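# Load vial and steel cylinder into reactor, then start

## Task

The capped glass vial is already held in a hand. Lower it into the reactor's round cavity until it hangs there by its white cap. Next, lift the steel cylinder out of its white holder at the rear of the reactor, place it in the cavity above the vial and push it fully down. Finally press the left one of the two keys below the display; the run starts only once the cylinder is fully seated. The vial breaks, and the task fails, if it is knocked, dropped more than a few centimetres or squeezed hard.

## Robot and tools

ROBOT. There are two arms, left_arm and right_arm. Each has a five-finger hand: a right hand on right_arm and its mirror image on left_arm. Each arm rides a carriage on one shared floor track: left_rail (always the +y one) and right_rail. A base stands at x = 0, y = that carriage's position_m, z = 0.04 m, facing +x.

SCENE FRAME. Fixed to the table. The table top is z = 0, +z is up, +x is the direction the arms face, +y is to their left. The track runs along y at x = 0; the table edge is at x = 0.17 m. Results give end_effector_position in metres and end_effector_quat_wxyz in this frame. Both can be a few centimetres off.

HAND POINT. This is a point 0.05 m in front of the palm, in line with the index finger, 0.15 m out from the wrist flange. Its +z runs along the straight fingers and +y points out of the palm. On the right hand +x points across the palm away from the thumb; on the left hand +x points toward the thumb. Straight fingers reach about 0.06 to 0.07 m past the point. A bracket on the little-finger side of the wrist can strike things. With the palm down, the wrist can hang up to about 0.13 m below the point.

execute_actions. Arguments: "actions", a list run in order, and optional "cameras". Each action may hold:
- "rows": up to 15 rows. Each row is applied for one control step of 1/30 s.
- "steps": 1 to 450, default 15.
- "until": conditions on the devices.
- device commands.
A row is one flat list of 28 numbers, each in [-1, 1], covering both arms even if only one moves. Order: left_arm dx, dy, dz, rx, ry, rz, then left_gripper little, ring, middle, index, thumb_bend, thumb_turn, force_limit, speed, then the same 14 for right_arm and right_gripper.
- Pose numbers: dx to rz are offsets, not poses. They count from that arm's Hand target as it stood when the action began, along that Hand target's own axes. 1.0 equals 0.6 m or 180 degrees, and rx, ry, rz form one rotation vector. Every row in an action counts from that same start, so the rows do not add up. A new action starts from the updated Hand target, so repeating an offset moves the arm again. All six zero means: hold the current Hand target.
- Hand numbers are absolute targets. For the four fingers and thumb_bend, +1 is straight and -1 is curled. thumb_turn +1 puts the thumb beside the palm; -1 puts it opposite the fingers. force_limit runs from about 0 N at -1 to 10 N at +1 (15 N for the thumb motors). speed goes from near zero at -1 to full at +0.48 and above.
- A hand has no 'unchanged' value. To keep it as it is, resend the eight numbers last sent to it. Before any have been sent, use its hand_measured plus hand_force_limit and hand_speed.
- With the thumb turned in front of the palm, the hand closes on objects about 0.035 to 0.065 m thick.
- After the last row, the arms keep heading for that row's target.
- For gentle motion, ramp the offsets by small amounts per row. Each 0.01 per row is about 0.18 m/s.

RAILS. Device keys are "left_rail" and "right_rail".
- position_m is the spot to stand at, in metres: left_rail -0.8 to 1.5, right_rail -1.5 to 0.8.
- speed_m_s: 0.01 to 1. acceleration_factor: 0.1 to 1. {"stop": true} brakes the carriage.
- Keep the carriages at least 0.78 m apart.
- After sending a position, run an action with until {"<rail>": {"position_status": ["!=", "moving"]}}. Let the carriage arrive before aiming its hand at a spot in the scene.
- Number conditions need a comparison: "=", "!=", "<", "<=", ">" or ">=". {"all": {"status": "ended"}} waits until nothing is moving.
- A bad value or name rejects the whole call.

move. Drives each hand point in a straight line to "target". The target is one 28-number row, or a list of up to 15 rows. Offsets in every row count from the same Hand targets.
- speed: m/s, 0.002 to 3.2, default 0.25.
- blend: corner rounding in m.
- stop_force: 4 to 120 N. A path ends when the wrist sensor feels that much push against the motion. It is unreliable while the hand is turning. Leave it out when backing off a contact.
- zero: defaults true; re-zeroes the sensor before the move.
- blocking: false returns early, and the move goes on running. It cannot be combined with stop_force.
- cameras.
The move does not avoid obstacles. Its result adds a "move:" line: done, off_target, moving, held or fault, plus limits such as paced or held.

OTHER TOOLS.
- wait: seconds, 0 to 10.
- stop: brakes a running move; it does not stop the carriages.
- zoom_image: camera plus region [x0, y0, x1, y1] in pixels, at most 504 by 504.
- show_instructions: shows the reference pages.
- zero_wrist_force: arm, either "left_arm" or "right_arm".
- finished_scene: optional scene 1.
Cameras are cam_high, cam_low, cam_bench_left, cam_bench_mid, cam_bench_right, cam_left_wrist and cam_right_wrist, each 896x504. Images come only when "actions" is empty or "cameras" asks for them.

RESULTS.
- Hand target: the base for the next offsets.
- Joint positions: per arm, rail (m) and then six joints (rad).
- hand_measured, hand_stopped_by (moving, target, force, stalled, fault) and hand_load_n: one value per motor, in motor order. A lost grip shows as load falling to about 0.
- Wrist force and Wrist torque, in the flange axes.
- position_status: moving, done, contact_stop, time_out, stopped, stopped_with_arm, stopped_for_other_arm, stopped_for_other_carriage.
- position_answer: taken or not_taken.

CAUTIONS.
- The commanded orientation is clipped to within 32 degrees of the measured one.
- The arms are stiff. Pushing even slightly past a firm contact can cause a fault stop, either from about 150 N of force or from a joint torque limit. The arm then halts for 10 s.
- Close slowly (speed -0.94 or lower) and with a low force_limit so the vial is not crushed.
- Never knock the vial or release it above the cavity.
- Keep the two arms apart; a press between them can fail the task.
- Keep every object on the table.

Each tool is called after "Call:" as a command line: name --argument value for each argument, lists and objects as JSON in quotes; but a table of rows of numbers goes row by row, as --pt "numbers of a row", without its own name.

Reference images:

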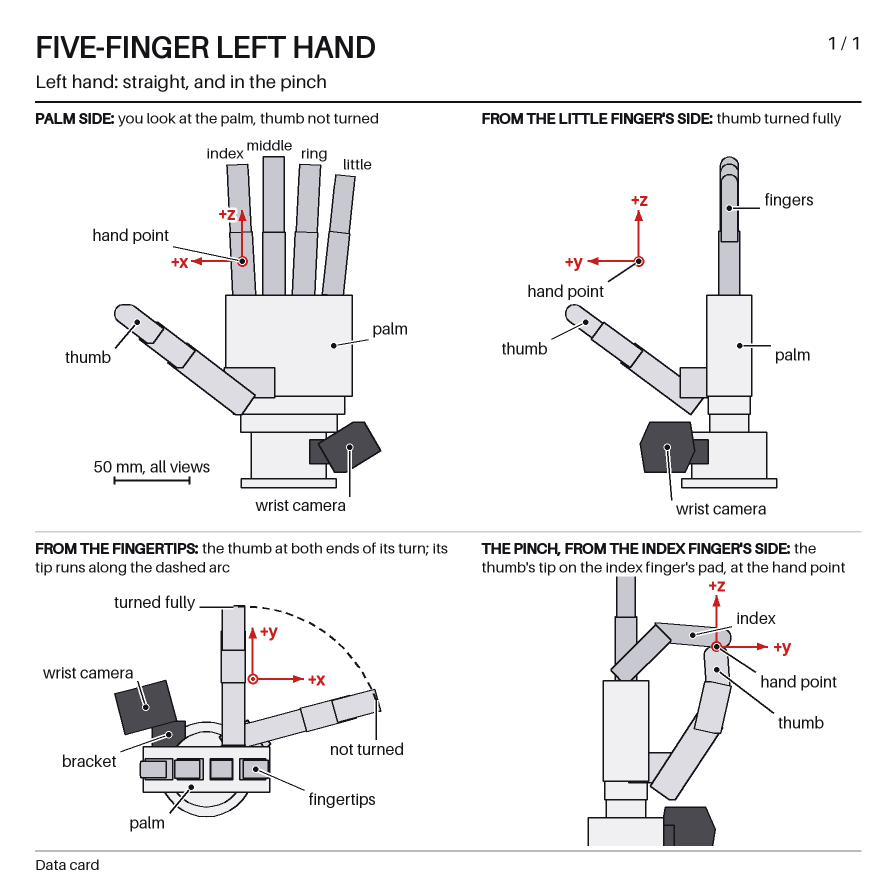

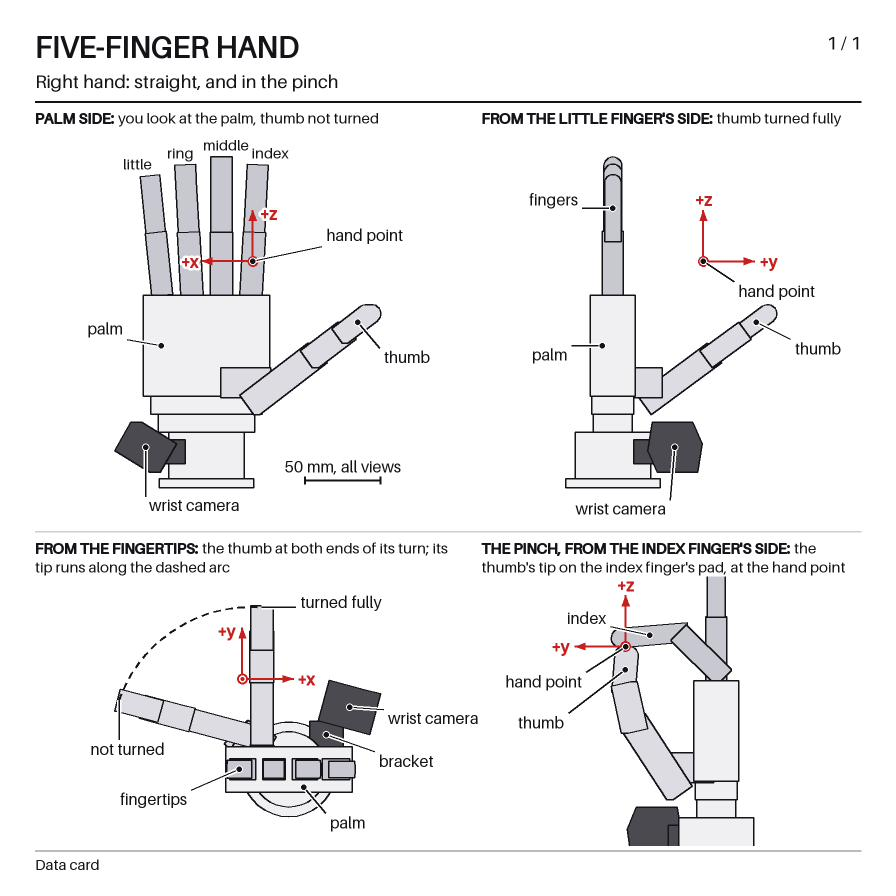

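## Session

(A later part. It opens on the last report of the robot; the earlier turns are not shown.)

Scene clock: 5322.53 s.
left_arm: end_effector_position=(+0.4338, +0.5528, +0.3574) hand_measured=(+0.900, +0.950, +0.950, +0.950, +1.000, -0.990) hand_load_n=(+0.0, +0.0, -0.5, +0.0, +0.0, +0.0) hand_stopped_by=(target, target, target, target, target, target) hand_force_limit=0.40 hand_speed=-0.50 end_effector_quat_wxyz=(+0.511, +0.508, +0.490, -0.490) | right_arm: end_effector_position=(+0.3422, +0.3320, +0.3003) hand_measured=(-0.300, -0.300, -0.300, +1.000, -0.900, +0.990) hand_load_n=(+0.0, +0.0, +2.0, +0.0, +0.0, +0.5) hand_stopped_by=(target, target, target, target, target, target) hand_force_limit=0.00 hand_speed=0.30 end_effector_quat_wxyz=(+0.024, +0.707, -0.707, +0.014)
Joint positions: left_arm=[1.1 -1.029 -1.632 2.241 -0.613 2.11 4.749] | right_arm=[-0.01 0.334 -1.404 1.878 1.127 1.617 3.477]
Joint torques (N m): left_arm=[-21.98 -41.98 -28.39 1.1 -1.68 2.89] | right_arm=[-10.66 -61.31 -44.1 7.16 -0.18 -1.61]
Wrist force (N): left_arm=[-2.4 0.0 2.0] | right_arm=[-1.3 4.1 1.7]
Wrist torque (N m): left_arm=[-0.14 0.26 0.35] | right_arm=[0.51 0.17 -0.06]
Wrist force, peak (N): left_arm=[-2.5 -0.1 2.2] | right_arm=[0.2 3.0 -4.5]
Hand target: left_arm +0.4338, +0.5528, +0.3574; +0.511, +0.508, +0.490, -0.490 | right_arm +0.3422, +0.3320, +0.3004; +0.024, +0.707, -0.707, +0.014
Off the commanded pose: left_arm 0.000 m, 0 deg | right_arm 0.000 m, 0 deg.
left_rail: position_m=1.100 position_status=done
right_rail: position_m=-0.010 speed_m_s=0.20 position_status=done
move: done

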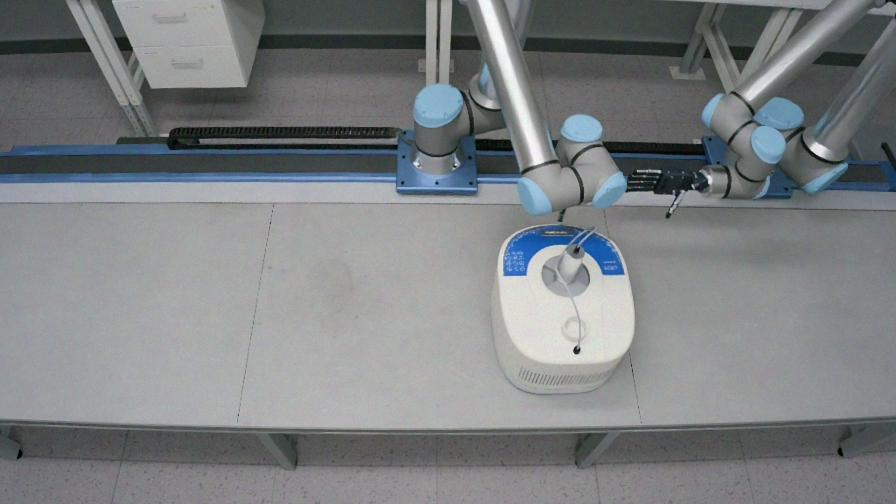

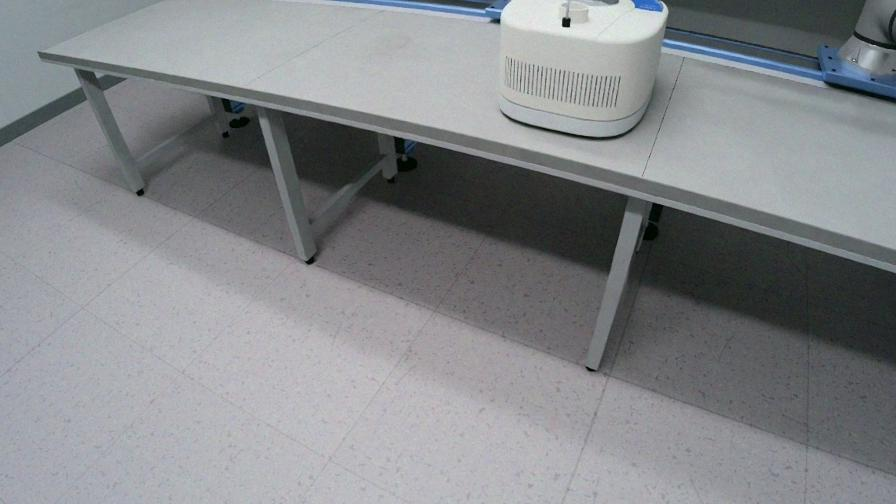

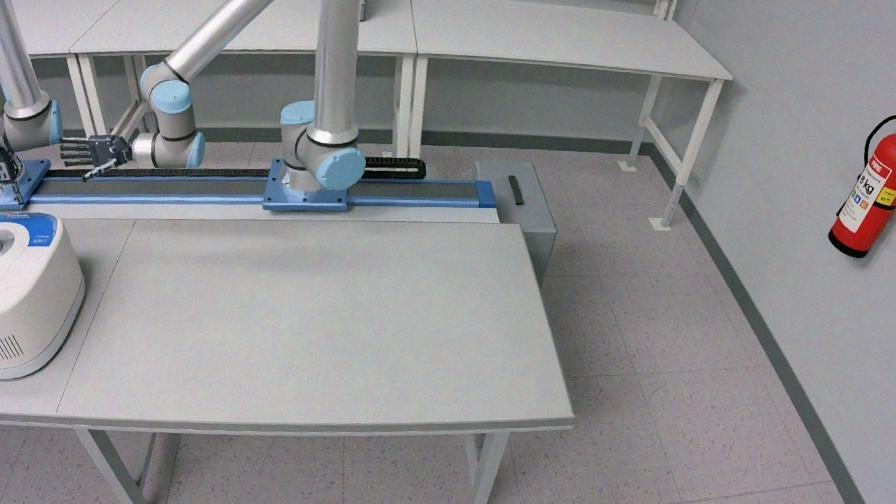

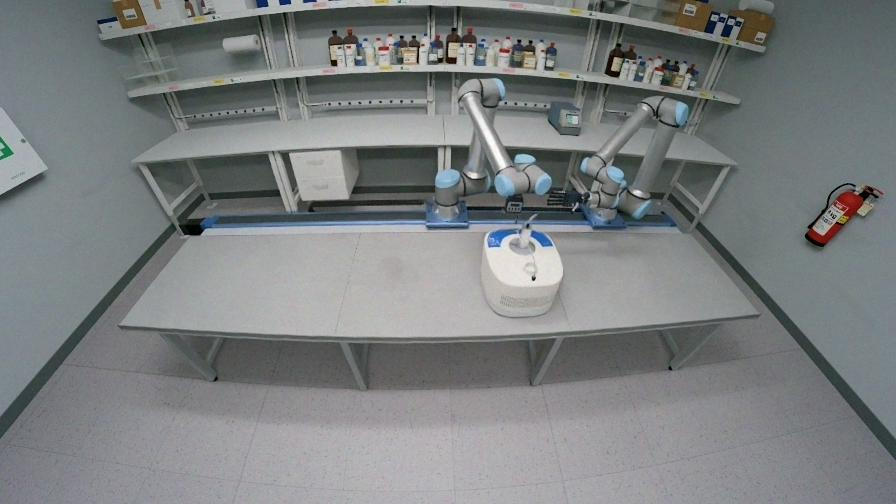

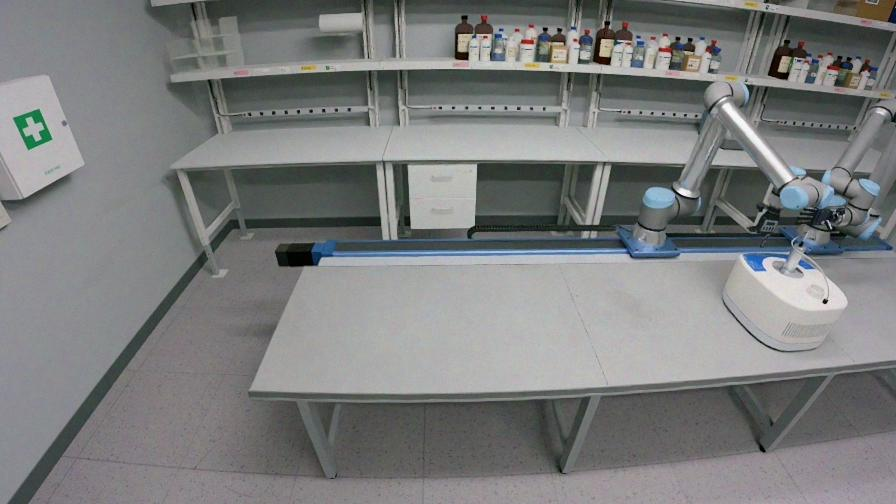

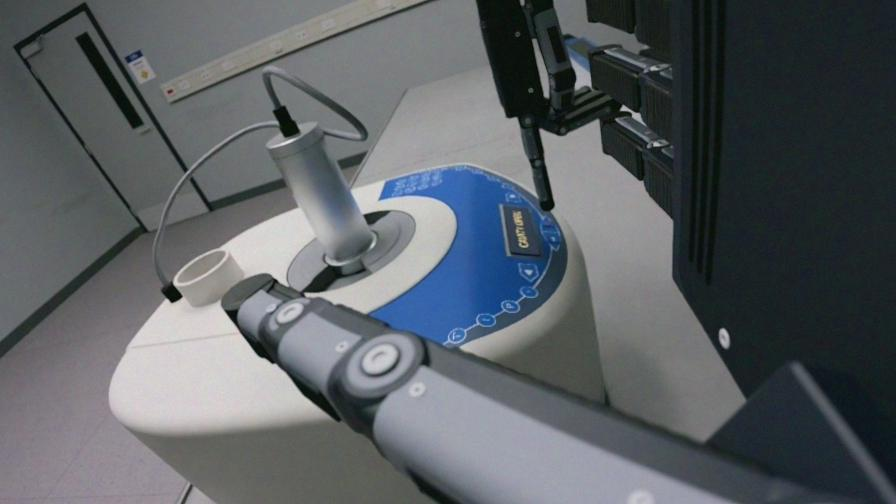

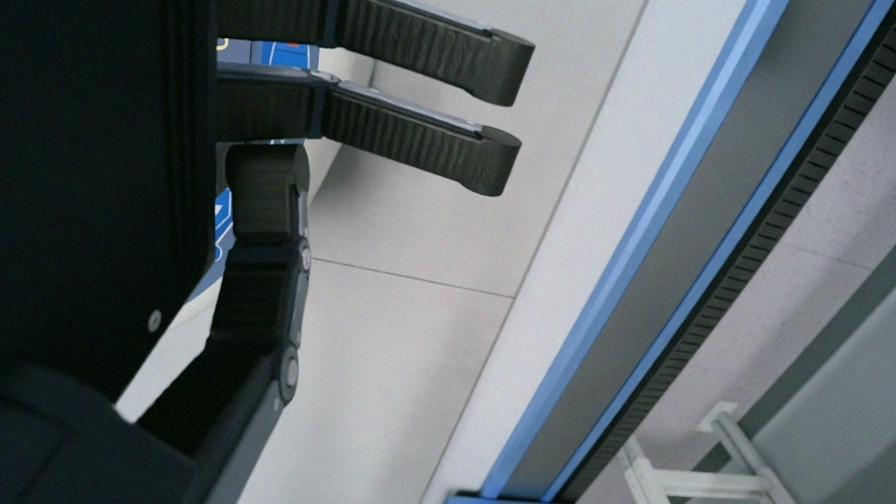

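Call:
zoom_image --camera "cam_high" --region '[520, 215, 620, 315]'

Call:
zoom_image --camera "cam_bench_right" --region '[730, 220, 850, 340]'

Call:
zoom_image --camera "cam_left_wrist" --region '[310, 200, 400, 290]'

Scaled by 5.040 from the camera's 896x504 image, which has a finer 1280x720 frame.

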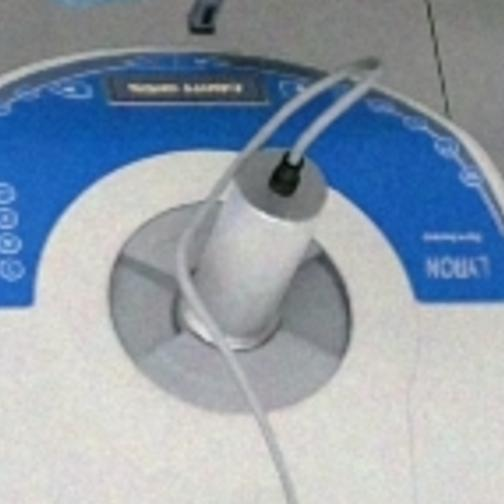

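Scaled by 4.200 from the camera's 896x504 image, which has a finer 1280x720 frame.

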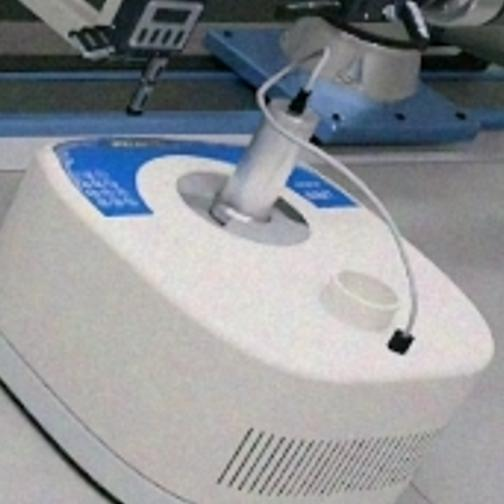

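Scaled by 5.600 from the camera's 896x504 image, which has a finer 1280x720 frame.

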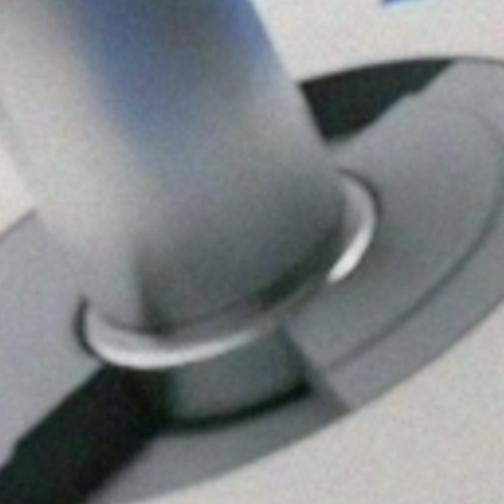

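Call:
zoom_image --camera "cam_left_wrist" --region '[250, 90, 380, 220]'

Call:
zoom_image --camera "cam_left_wrist" --region '[320, 220, 390, 290]'

Scaled by 3.877 from the camera's 896x504 image, which has a finer 1280x720 frame.

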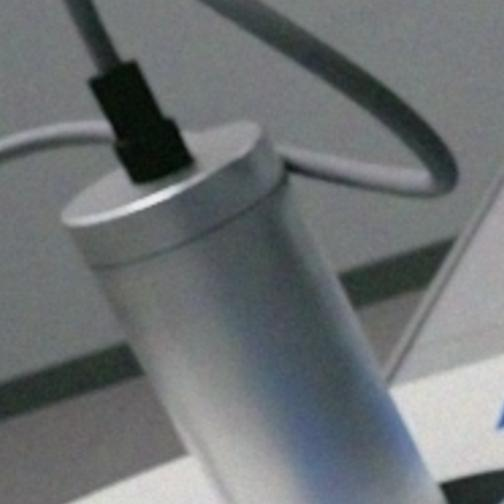

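Scaled by 7.200 from the camera's 896x504 image, which has a finer 1280x720 frame.

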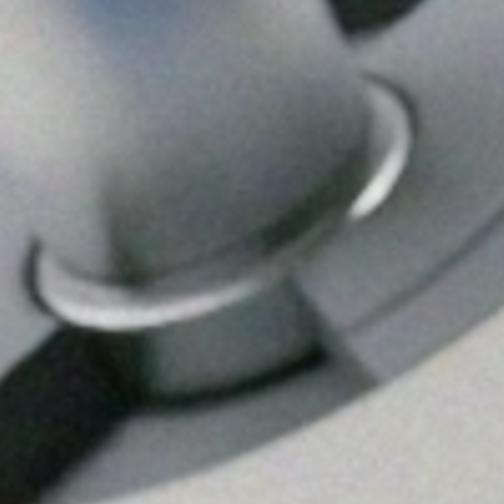

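Call:
move --pt "0 0 0 0 0 0 0.9 0.95 0.95 0.95 1 -0.99 0.4 -0.5 0.027 0.00705 -0.4995 0 0 0 -0.3 -0.3 1 -0.3 -0.9 0.99 0.0 0.3" --pt "0 0 0 0 0 0 0.9 0.95 0.95 0.95 1 -0.99 0.4 -0.5 -0.0088 -0.333 -0.5063 0 0 0 -0.3 -0.3 1 -0.3 -0.9 0.99 0.0 0.3" --pt "0 0 0 0 0 0 0.9 0.95 0.95 0.95 1 -0.99 0.4 -0.5 -0.0215 -0.3362 -0.2732 0 0 0 -0.3 -0.3 1 -0.3 -0.9 0.99 0.0 0.3" --speed '[0.25,0.15,0.1]' --blend '[0.03,0.02,0]' --cameras '["cam_left_wrist","cam_high"]'

Call:
zoom_image --camera "cam_left_wrist" --region '[240, 40, 420, 220]'

Scene clock: 5385.53 s.
left_arm: end_effector_position=(+0.4338, +0.5528, +0.3574) hand_measured=(+0.900, +0.950, +0.950, +0.950, +1.000, -0.990) hand_load_n=(+0.0, -0.5, +0.0, +0.0, +0.5, +0.0) hand_stopped_by=(target, target, target, target, target, target) hand_force_limit=0.40 hand_speed=-0.50 end_effector_quat_wxyz=(+0.511, +0.508, +0.490, -0.490) | right_arm: end_effector_position=(+0.5462, +0.3535, +0.4608) hand_measured=(-0.300, -0.300, +1.000, -0.180, -0.902, +0.990) hand_load_n=(+0.5, +0.0, +0.0, +10.0, -5.5, +0.5) hand_stopped_by=(target, target, target, force, target, target) hand_force_limit=0.00 hand_speed=0.30 end_effector_quat_wxyz=(+0.024, +0.707, -0.707, +0.014)
Joint positions: left_arm=[1.1 -1.029 -1.632 2.241 -0.613 2.11 4.749] | right_arm=[-0.01 0.266 -1.183 1.294 1.488 1.619 3.409]
Joint torques (N m): left_arm=[-19.34 -43.19 -28.27 0.77 -1.43 2.64] | right_arm=[-2.58 -60.33 -34.67 1.4 -2.64 1.34]
Wrist force (N): left_arm=[-2.2 -0.1 1.8] | right_arm=[-1.4 4.1 2.3]
Wrist torque (N m): left_arm=[-0.16 0.24 0.36] | right_arm=[0.47 0.14 0.16]
Wrist force, peak (N): left_arm=[-2.5 -0.1 2.2] | right_arm=[-1.0 4.4 3.2]
Hand target: left_arm +0.4338, +0.5528, +0.3574; +0.511, +0.508, +0.490, -0.490 | right_arm +0.5462, +0.3535, +0.4607; +0.024, +0.707, -0.707, +0.014
Off the commanded pose: left_arm 0.000 m, 0 deg | right_arm 0.000 m, 0 deg.
left_rail: position_m=1.100 position_status=done
right_rail: position_m=-0.010 speed_m_s=0.20 position_status=done
move: done
Images, in order (width x height): cam_high 896x504, cam_left_wrist 896x504.

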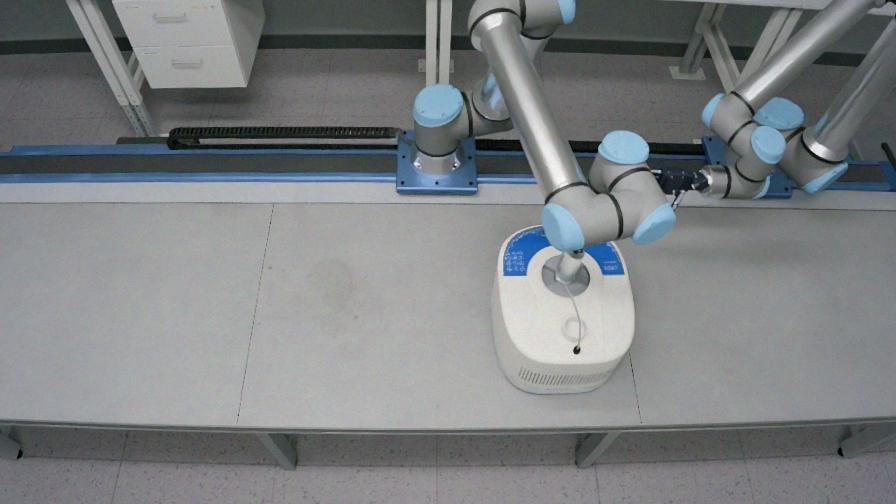

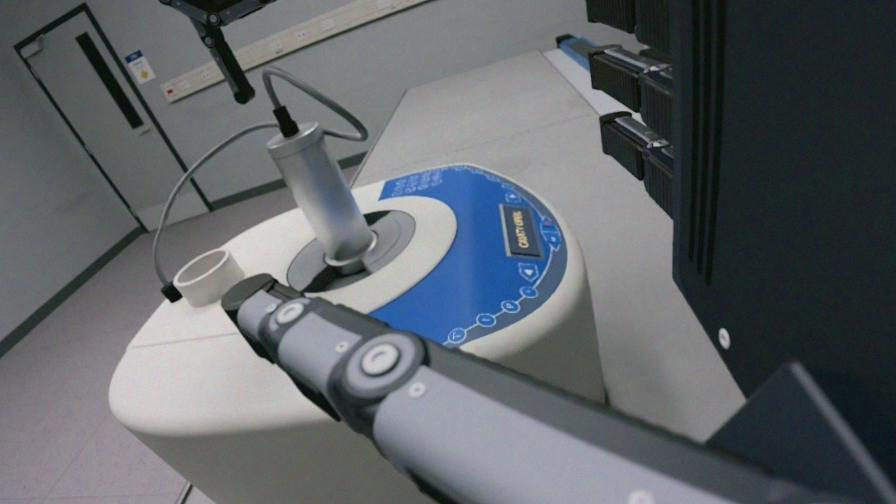

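Scaled by 2.800 from the camera's 896x504 image, which has a finer 1280x720 frame.

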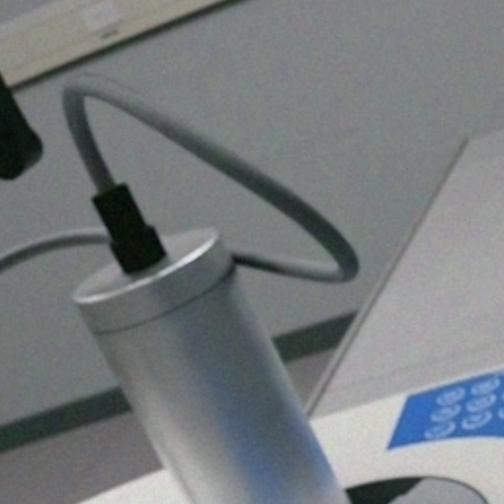

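Call:
move --target '[0,0,0,0,0,0,0.9,0.95,0.95,0.95,1,-0.99,0.4,-0.5,-0.0018,-0.00047,0.0333,0,0,0,-0.3,-0.3,1,0.1,-0.9,0.99,0.0,0.3]' --speed 0.06 --cameras '["cam_left_wrist","cam_high"]'

Call:
zoom_image --camera "cam_left_wrist" --region '[200, 40, 380, 220]'

Call:
zoom_image --camera "cam_high" --region '[520, 200, 640, 320]'

Scene clock: 5392.83 s.
left_arm: end_effector_position=(+0.4338, +0.5528, +0.3574) hand_measured=(+0.900, +0.950, +0.950, +0.950, +1.000, -0.990) hand_load_n=(-0.5, +0.0, +0.0, +0.0, +0.0, +0.0) hand_stopped_by=(target, target, target, target, target, target) hand_force_limit=0.40 hand_speed=-0.50 end_effector_quat_wxyz=(+0.511, +0.508, +0.490, -0.490) | right_arm: end_effector_position=(+0.5462, +0.3535, +0.4408) hand_measured=(-0.300, -0.300, +1.000, +0.100, -0.900, +0.990) hand_load_n=(+0.0, +0.0, +0.0, +0.5, -0.5, +0.0) hand_stopped_by=(target, target, target, target, target, target) hand_force_limit=0.00 hand_speed=0.30 end_effector_quat_wxyz=(+0.024, +0.707, -0.707, +0.014)
Joint positions: left_arm=[1.1 -1.029 -1.632 2.241 -0.613 2.11 4.749] | right_arm=[-0.01 0.266 -1.179 1.323 1.454 1.618 3.409]
Joint torques (N m): left_arm=[-17.88 -42.37 -28.3 0.96 -1.15 2.49] | right_arm=[1.33 -60.87 -35.25 1.61 -1.68 1.81]
Wrist force (N): left_arm=[-1.9 -0.2 2.0] | right_arm=[-1.6 3.6 2.4]
Wrist torque (N m): left_arm=[-0.17 0.19 0.38] | right_arm=[0.38 0.18 0.12]
Wrist force, peak (N): left_arm=[-2.9 -0.5 1.7] | right_arm=[-1.5 4.1 2.3]
Hand target: left_arm +0.4338, +0.5528, +0.3574; +0.511, +0.508, +0.490, -0.490 | right_arm +0.5462, +0.3535, +0.4407; +0.024, +0.707, -0.707, +0.014
Off the commanded pose: left_arm 0.000 m, 0 deg | right_arm 0.000 m, 0 deg.
left_rail: position_m=1.100 position_status=done
right_rail: position_m=-0.010 speed_m_s=0.20 position_status=done
move: done
Images, in order (width x height): cam_high 896x504, cam_left_wrist 896x504.

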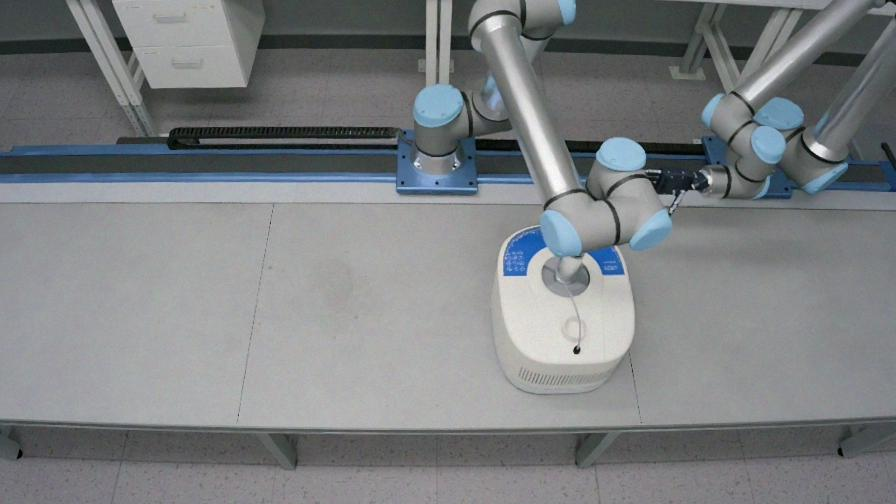

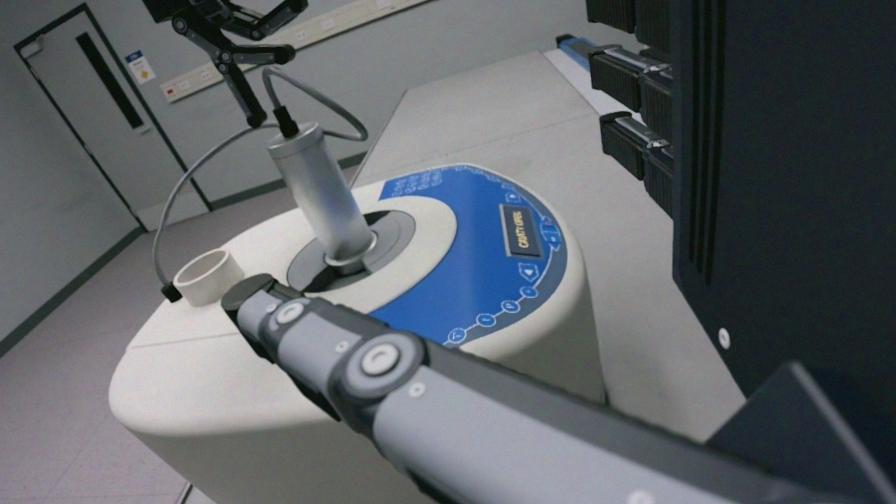

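Scaled by 2.800 from the camera's 896x504 image, which has a finer 1280x720 frame.

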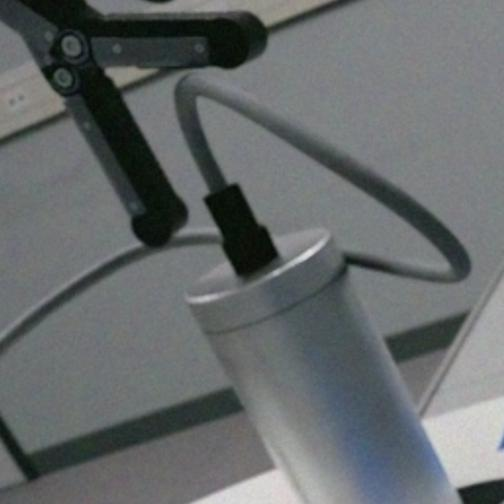

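Scaled by 4.200 from the camera's 896x504 image, which has a finer 1280x720 frame.

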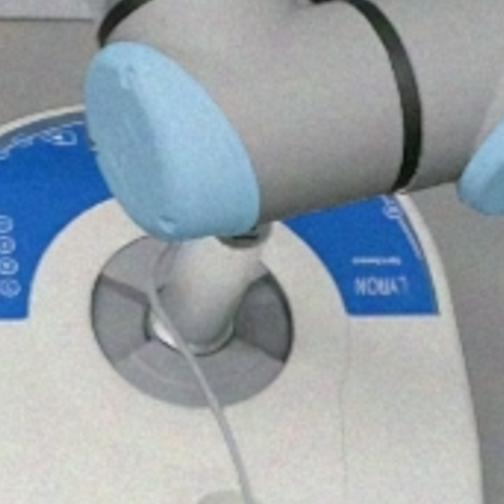

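Call:
move --pt "0 0 0 0 0 0 0.9 0.95 0.95 0.95 1 -0.99 0.4 -0.5 0 0.00917 0.00013 0 0 0 -0.3 -0.3 1 0.1 -0.9 0.99 0.0 0.3" --pt "0 0 0 0 0 0 0.9 0.95 0.95 0.95 1 -0.99 0.4 -0.5 -0.0009 0.00893 0.0168 0 0 0 -0.3 -0.3 1 0.1 -0.9 0.99 0.0 0.3" --speed 0.03 --stop_force 8 --cameras '["cam_left_wrist"]'

Call:
zoom_image --camera "cam_left_wrist" --region '[200, 40, 380, 220]'

Scene clock: 5424.80 s.
left_arm: end_effector_position=(+0.4338, +0.5528, +0.3574) hand_measured=(+0.900, +0.950, +0.950, +0.950, +1.000, -0.990) hand_load_n=(+0.0, +0.0, +0.0, +0.0, +0.0, +0.5) hand_stopped_by=(target, target, target, target, target, target) hand_force_limit=0.40 hand_speed=-0.50 end_effector_quat_wxyz=(+0.511, +0.508, +0.490, -0.490) | right_arm: end_effector_position=(+0.5407, +0.3535, +0.4307) hand_measured=(-0.300, -0.300, +1.000, +0.100, -0.900, +0.990) hand_load_n=(+0.0, +0.0, +0.0, -0.5, -0.5, +0.0) hand_stopped_by=(target, target, target, target, target, target) hand_force_limit=0.00 hand_speed=0.30 end_effector_quat_wxyz=(+0.024, +0.707, -0.707, +0.014)
Joint positions: left_arm=[1.1 -1.029 -1.632 2.241 -0.613 2.11 4.749] | right_arm=[-0.01 0.268 -1.185 1.349 1.434 1.618 3.411]
Joint torques (N m): left_arm=[-19.7 -41.89 -28.56 0.82 -1.65 2.4] | right_arm=[7.41 -58.82 -33.82 1.49 -2.42 4.03]
Wrist force (N): left_arm=[-2.4 -0.3 1.8] | right_arm=[-1.5 3.9 1.1]
Wrist torque (N m): left_arm=[-0.18 0.26 0.36] | right_arm=[0.45 0.12 -0.05]
Wrist force, peak (N): left_arm=[-2.5 -0.3 2.1] | right_arm=[-1.5 4.2 2.4]
Hand target: left_arm +0.4338, +0.5528, +0.3574; +0.511, +0.508, +0.490, -0.490 | right_arm +0.5407, +0.3535, +0.4307; +0.024, +0.707, -0.707, +0.014
Off the commanded pose: left_arm 0.000 m, 0 deg | right_arm 0.000 m, 0 deg.
left_rail: position_m=1.100 position_status=done
right_rail: position_m=-0.010 speed_m_s=0.20 position_status=done
move: done
Images, in order (width x height): cam_left_wrist 896x504.

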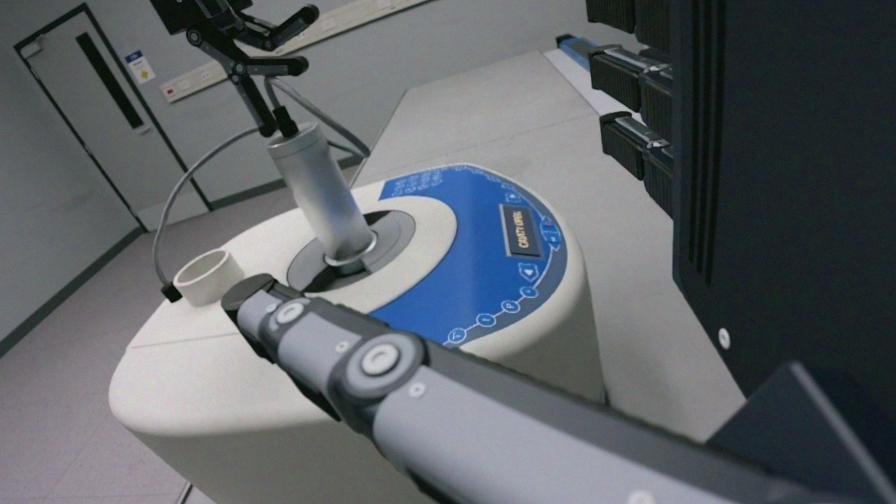

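Scaled by 2.800 from the camera's 896x504 image, which has a finer 1280x720 frame.

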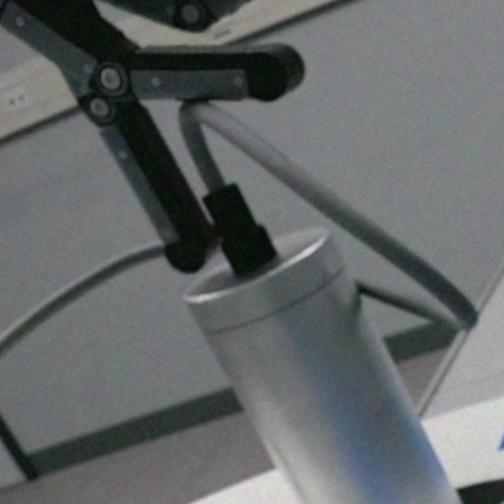

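Call:
move --target '[0,0,0,0,0,0,0.9,0.95,0.95,0.95,1,-0.99,0.4,-0.5,-0.0014,-0.00035,0.025,0,0,0,-0.3,-0.3,1,0.1,-0.9,0.99,0.0,0.3]' --speed 0.01 --stop_force 20 --cameras '["cam_left_wrist"]'

Call:
zoom_image --camera "cam_left_wrist" --region '[200, 40, 380, 220]'

Call:
zoom_image --camera "cam_left_wrist" --region '[310, 200, 400, 290]'

Scene clock: 5433.30 s.
left_arm: end_effector_position=(+0.4338, +0.5528, +0.3574) hand_measured=(+0.900, +0.950, +0.950, +0.950, +1.000, -0.990) hand_load_n=(+0.0, +0.0, +0.0, +0.0, +0.0, +0.0) hand_stopped_by=(target, target, target, target, target, target) hand_force_limit=0.40 hand_speed=-0.50 end_effector_quat_wxyz=(+0.511, +0.508, +0.490, -0.490) | right_arm: end_effector_position=(+0.5407, +0.3535, +0.4256) hand_measured=(-0.300, -0.300, +1.000, +0.100, -0.900, +0.990) hand_load_n=(+0.0, +0.0, +0.5, -1.0, -0.5, +0.0) hand_stopped_by=(target, target, target, target, target, target) hand_force_limit=0.00 hand_speed=0.30 end_effector_quat_wxyz=(+0.024, +0.707, -0.707, +0.014)
Joint positions: left_arm=[1.1 -1.029 -1.632 2.241 -0.613 2.11 4.749] | right_arm=[-0.01 0.268 -1.183 1.356 1.426 1.618 3.411]
Joint torques (N m): left_arm=[-18.13 -42.02 -28.32 0.41 -1.6 2.46] | right_arm=[6.3 -65.77 -37.53 4.69 -2.4 4.08]
Wrist force (N): left_arm=[-2.2 0.3 1.7] | right_arm=[1.3 2.4 -19.1]
Wrist torque (N m): left_arm=[-0.08 0.23 0.35] | right_arm=[1.75 0.71 0.07]
Wrist force, peak (N): left_arm=[-2.6 -0.1 2.2] | right_arm=[2.8 1.2 -28.4]
Hand target: left_arm +0.4338, +0.5528, +0.3574; +0.511, +0.508, +0.490, -0.490 | right_arm +0.5407, +0.3535, +0.4256; +0.024, +0.707, -0.707, +0.014 (not the last commanded pose)
Off the commanded pose: left_arm 0.000 m, 0 deg | right_arm 0.010 m, 0 deg.
left_rail: position_m=1.100 position_status=done
right_rail: position_m=-0.010 speed_m_s=0.20 position_status=done
move: contact (right_arm)
Images, in order (width x height): cam_left_wrist 896x504.

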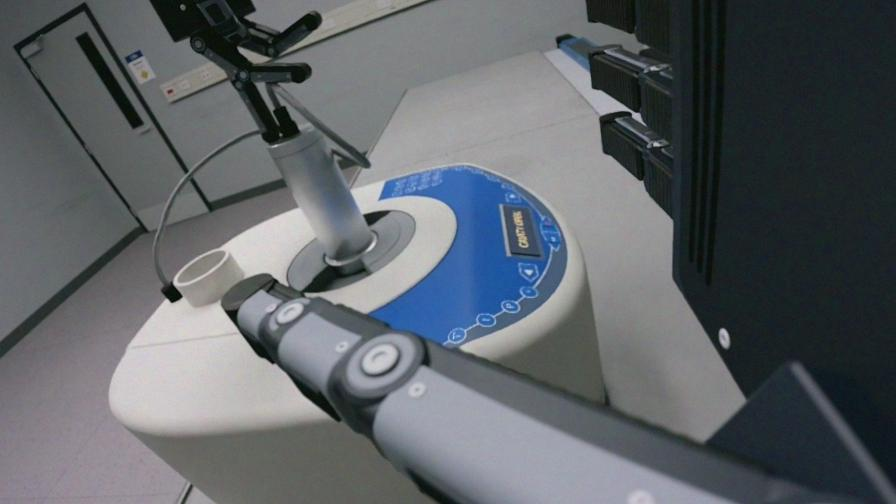

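Scaled by 2.800 from the camera's 896x504 image, which has a finer 1280x720 frame.

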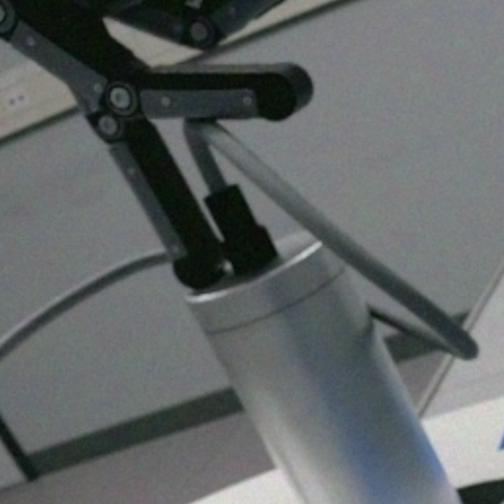

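Scaled by 5.600 from the camera's 896x504 image, which has a finer 1280x720 frame.

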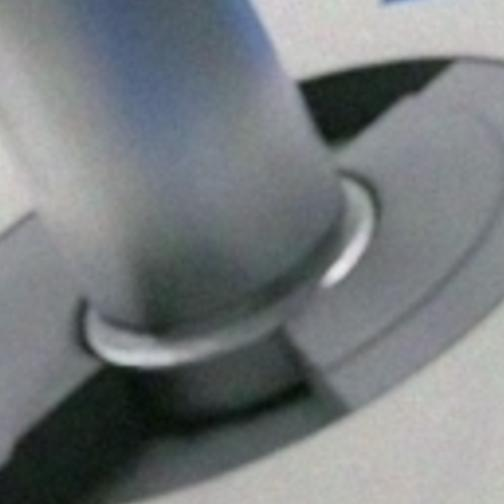

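Call:
move --target '[0,0,0,0,0,0,0.9,0.95,0.95,0.95,1,-0.99,0.4,-0.5,-0.0014,-0.00035,0.025,0,0,0,-0.3,-0.3,1,0.1,-0.9,0.99,0.0,0.3]' --speed 0.008 --stop_force 60 --zero false --cameras '["cam_left_wrist"]'

Call:
zoom_image --camera "cam_left_wrist" --region '[310, 200, 400, 290]'

Scene clock: 5441.03 s.
left_arm: end_effector_position=(+0.4338, +0.5528, +0.3574) hand_measured=(+0.900, +0.950, +0.950, +0.950, +1.000, -0.990) hand_load_n=(+0.0, +0.0, +0.0, +0.0, +0.0, +0.0) hand_stopped_by=(target, target, target, target, target, target) hand_force_limit=0.40 hand_speed=-0.50 end_effector_quat_wxyz=(+0.511, +0.508, +0.490, -0.490) | right_arm: end_effector_position=(+0.5407, +0.3535, +0.4244) hand_measured=(-0.300, -0.300, +1.000, +0.100, -0.900, +0.990) hand_load_n=(+0.0, +0.0, +1.0, -1.0, -0.5, +0.0) hand_stopped_by=(target, target, target, target, target, target) hand_force_limit=0.00 hand_speed=0.30 end_effector_quat_wxyz=(+0.023, +0.707, -0.707, +0.014)
Joint positions: left_arm=[1.1 -1.029 -1.632 2.241 -0.613 2.11 4.749] | right_arm=[-0.01 0.268 -1.183 1.357 1.423 1.618 3.411]
Joint torques (N m): left_arm=[-19.5 -42.8 -28.65 0.91 -1.51 2.51] | right_arm=[4.37 -41.13 -18.81 0.34 -2.58 3]
Wrist force (N): left_arm=[-2.2 -0.2 1.7] | right_arm=[9.8 -0.6 -57.0]
Wrist torque (N m): left_arm=[-0.17 0.22 0.37] | right_arm=[4.23 2.10 0.51]
Wrist force, peak (N): left_arm=[-2.7 -0.3 2.0] | right_arm=[11.4 -1.5 -66.3]
Hand target: left_arm +0.4338, +0.5528, +0.3574; +0.511, +0.508, +0.490, -0.490 | right_arm +0.5407, +0.3535, +0.4245; +0.023, +0.707, -0.707, +0.014 (not the last commanded pose)
Off the commanded pose: left_arm 0.000 m, 0 deg | right_arm 0.014 m, 0 deg.
left_rail: position_m=1.100 position_status=done
right_rail: position_m=-0.010 speed_m_s=0.20 position_status=done
move: contact (right_arm)
Images, in order (width x height): cam_left_wrist 896x504.

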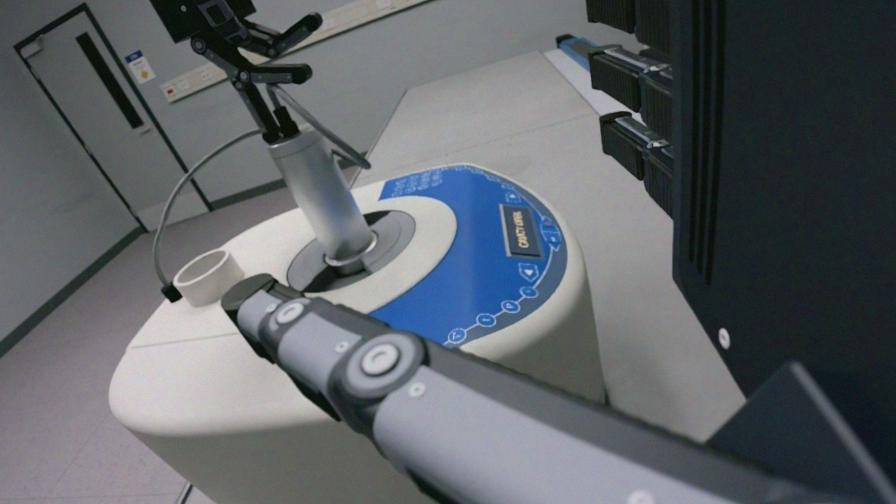

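Scaled by 5.600 from the camera's 896x504 image, which has a finer 1280x720 frame.

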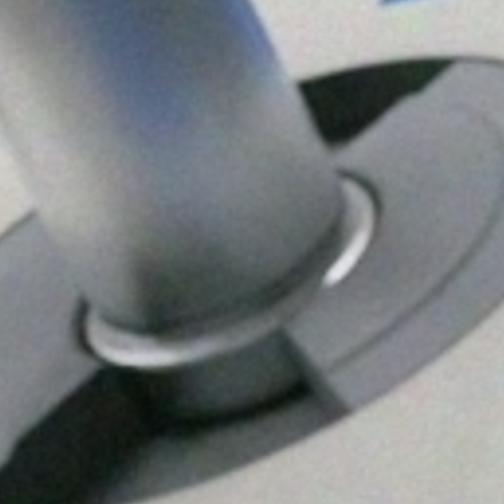

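Call:
move --pt "0 0 0 0 0 0 0.9 0.95 0.95 0.95 1 -0.99 0.4 -0.5 0.009 0.0024 -0.1665 0 0 0 -0.3 -0.3 1 0.1 -0.9 0.99 0.0 0.3" --pt "0 0 0.167 0 0 0 0.9 0.95 0.95 0.95 1 -0.99 0.4 -0.5 0.009 0.0024 -0.1665 0 0 0 -0.3 -0.3 1 0.1 -0.9 0.99 0.0 0.3" --speed 0.1 --cameras '["cam_left_wrist"]'

Call:
zoom_image --camera "cam_left_wrist" --region '[260, 150, 420, 310]'

Scene clock: 5474.90 s.
left_arm: end_effector_position=(+0.4340, +0.4527, +0.3577) hand_measured=(+0.900, +0.950, +0.950, +0.950, +1.000, -0.990) hand_load_n=(+0.0, +0.0, +0.0, +0.0, +0.0, +0.5) hand_stopped_by=(target, target, target, target, target, target) hand_force_limit=0.40 hand_speed=-0.50 end_effector_quat_wxyz=(+0.511, +0.508, +0.490, -0.490) | right_arm: end_effector_position=(+0.5406, +0.3534, +0.5245) hand_measured=(-0.300, -0.300, +1.000, +0.100, -0.900, +0.990) hand_load_n=(+0.0, +0.5, +0.0, +0.5, -0.5, +0.0) hand_stopped_by=(target, target, target, target, target, target) hand_force_limit=0.00 hand_speed=0.30 end_effector_quat_wxyz=(+0.023, +0.707, -0.707, +0.014)
Joint positions: left_arm=[1.1 -1.13 -1.516 2.125 -0.613 2.01 4.749] | right_arm=[-0.01 0.268 -1.199 1.203 1.593 1.618 3.411]
Joint torques (N m): left_arm=[-18.14 -25.89 -42.04 1.42 -1.52 3.42] | right_arm=[2.42 -58.71 -49.4 7.24 3.34 0.6]
Wrist force (N): left_arm=[-2.4 -0.2 1.6] | right_arm=[-2.4 4.1 2.2]
Wrist torque (N m): left_arm=[-0.16 0.27 0.32] | right_arm=[0.49 0.30 -0.08]
Wrist force, peak (N): left_arm=[-2.8 -0.1 2.1] | right_arm=[9.7 -0.7 -58.1]
Hand target: left_arm +0.4340, +0.4526, +0.3577; +0.511, +0.508, +0.490, -0.490 | right_arm +0.5406, +0.3534, +0.5245; +0.023, +0.707, -0.707, +0.014
Off the commanded pose: left_arm 0.000 m, 0 deg | right_arm 0.000 m, 0 deg.
left_rail: position_m=1.100 position_status=done
right_rail: position_m=-0.010 speed_m_s=0.20 position_status=done
move: done
Images, in order (width x height): cam_left_wrist 896x504.

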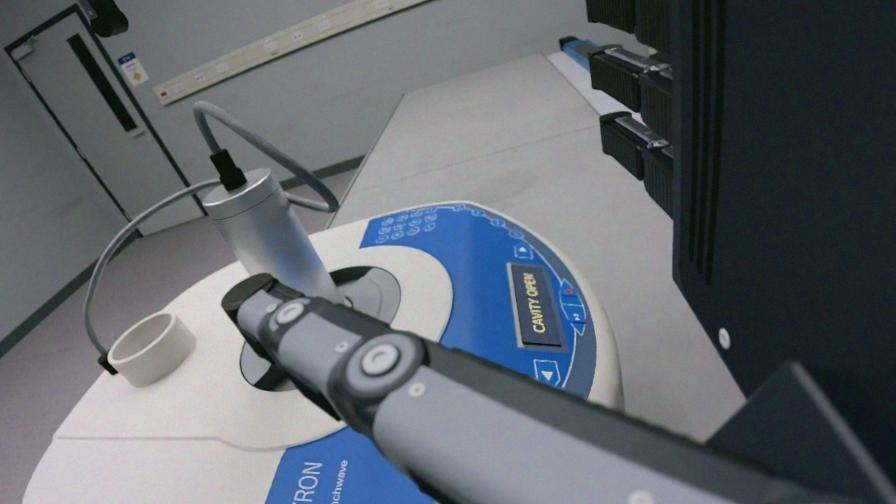

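Scaled by 3.150 from the camera's 896x504 image, which has a finer 1280x720 frame.

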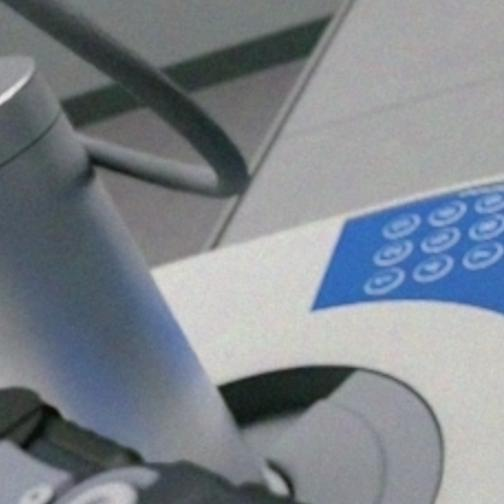

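Call:
move --target '[0,0,0,0,0,0,0.9,0.95,0.95,0.95,1,0.6,0.4,-0.2,0,0,0,0,0,0,-0.3,-0.3,1,0.1,-0.9,0.99,0.0,0.3]' --speed 0.1 --cameras '["cam_left_wrist"]'

Call:
zoom_image --camera "cam_left_wrist" --region '[230, 230, 350, 350]'

Scene clock: 5485.97 s.
left_arm: end_effector_position=(+0.4340, +0.4526, +0.3577) hand_measured=(+0.900, +0.950, +0.950, +0.950, +1.000, +0.600) hand_load_n=(+0.0, +0.0, +0.0, +0.0, +0.0, +0.0) hand_stopped_by=(target, target, target, target, target, target) hand_force_limit=0.40 hand_speed=-0.20 end_effector_quat_wxyz=(+0.511, +0.508, +0.490, -0.490) | right_arm: end_effector_position=(+0.5406, +0.3534, +0.5245) hand_measured=(-0.300, -0.300, +1.000, +0.100, -0.900, +0.990) hand_load_n=(+0.0, +0.0, +0.0, +0.5, -0.5, +0.0) hand_stopped_by=(target, target, target, target, target, target) hand_force_limit=0.00 hand_speed=0.30 end_effector_quat_wxyz=(+0.023, +0.707, -0.707, +0.014)
Joint positions: left_arm=[1.1 -1.13 -1.516 2.125 -0.613 2.009 4.749] | right_arm=[-0.01 0.268 -1.199 1.203 1.593 1.618 3.411]
Joint torques (N m): left_arm=[-19.91 -31.01 -41.55 0.97 -1.21 3.23] | right_arm=[3.49 -59.72 -48.68 7.14 3.3 2.63]
Wrist force (N): left_arm=[-2.2 -0.2 1.6] | right_arm=[-2.7 3.7 2.1]
Wrist torque (N m): left_arm=[-0.15 0.23 0.34] | right_arm=[0.43 0.35 -0.11]
Wrist force, peak (N): left_arm=[-2.7 -0.4 1.8] | right_arm=[-2.8 4.2 2.4]
Hand target: left_arm +0.4340, +0.4526, +0.3577; +0.511, +0.508, +0.490, -0.490 | right_arm +0.5406, +0.3534, +0.5245; +0.023, +0.707, -0.707, +0.014
Off the commanded pose: left_arm 0.000 m, 0 deg | right_arm 0.000 m, 0 deg.
left_rail: position_m=1.100 position_status=done
right_rail: position_m=-0.010 speed_m_s=0.20 position_status=done
move: done
Images, in order (width x height): cam_left_wrist 896x504.

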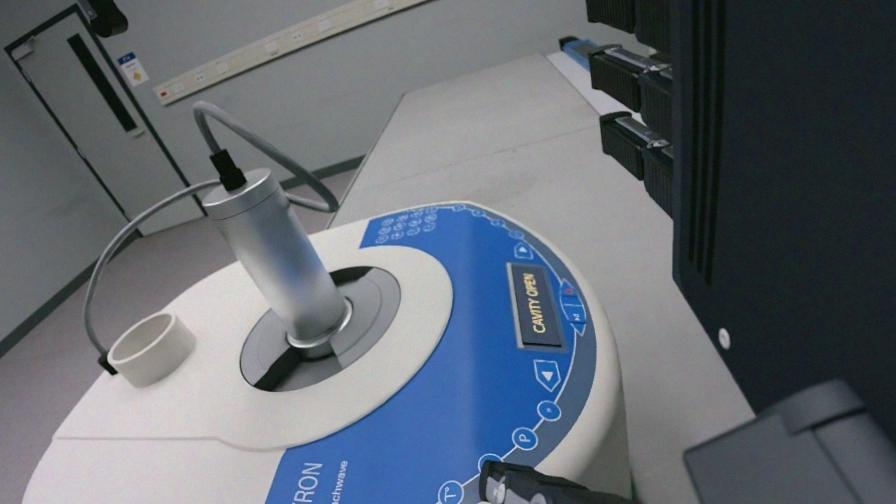

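Scaled by 4.200 from the camera's 896x504 image, which has a finer 1280x720 frame.

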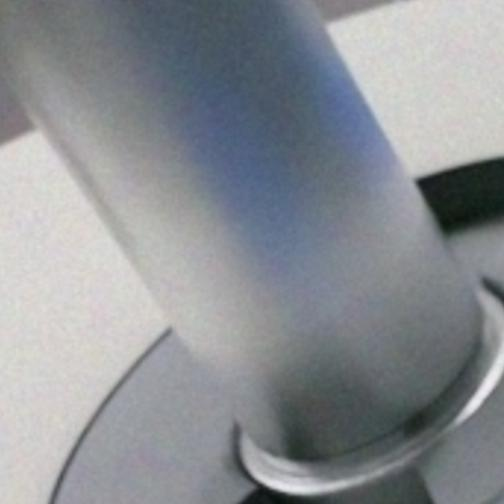

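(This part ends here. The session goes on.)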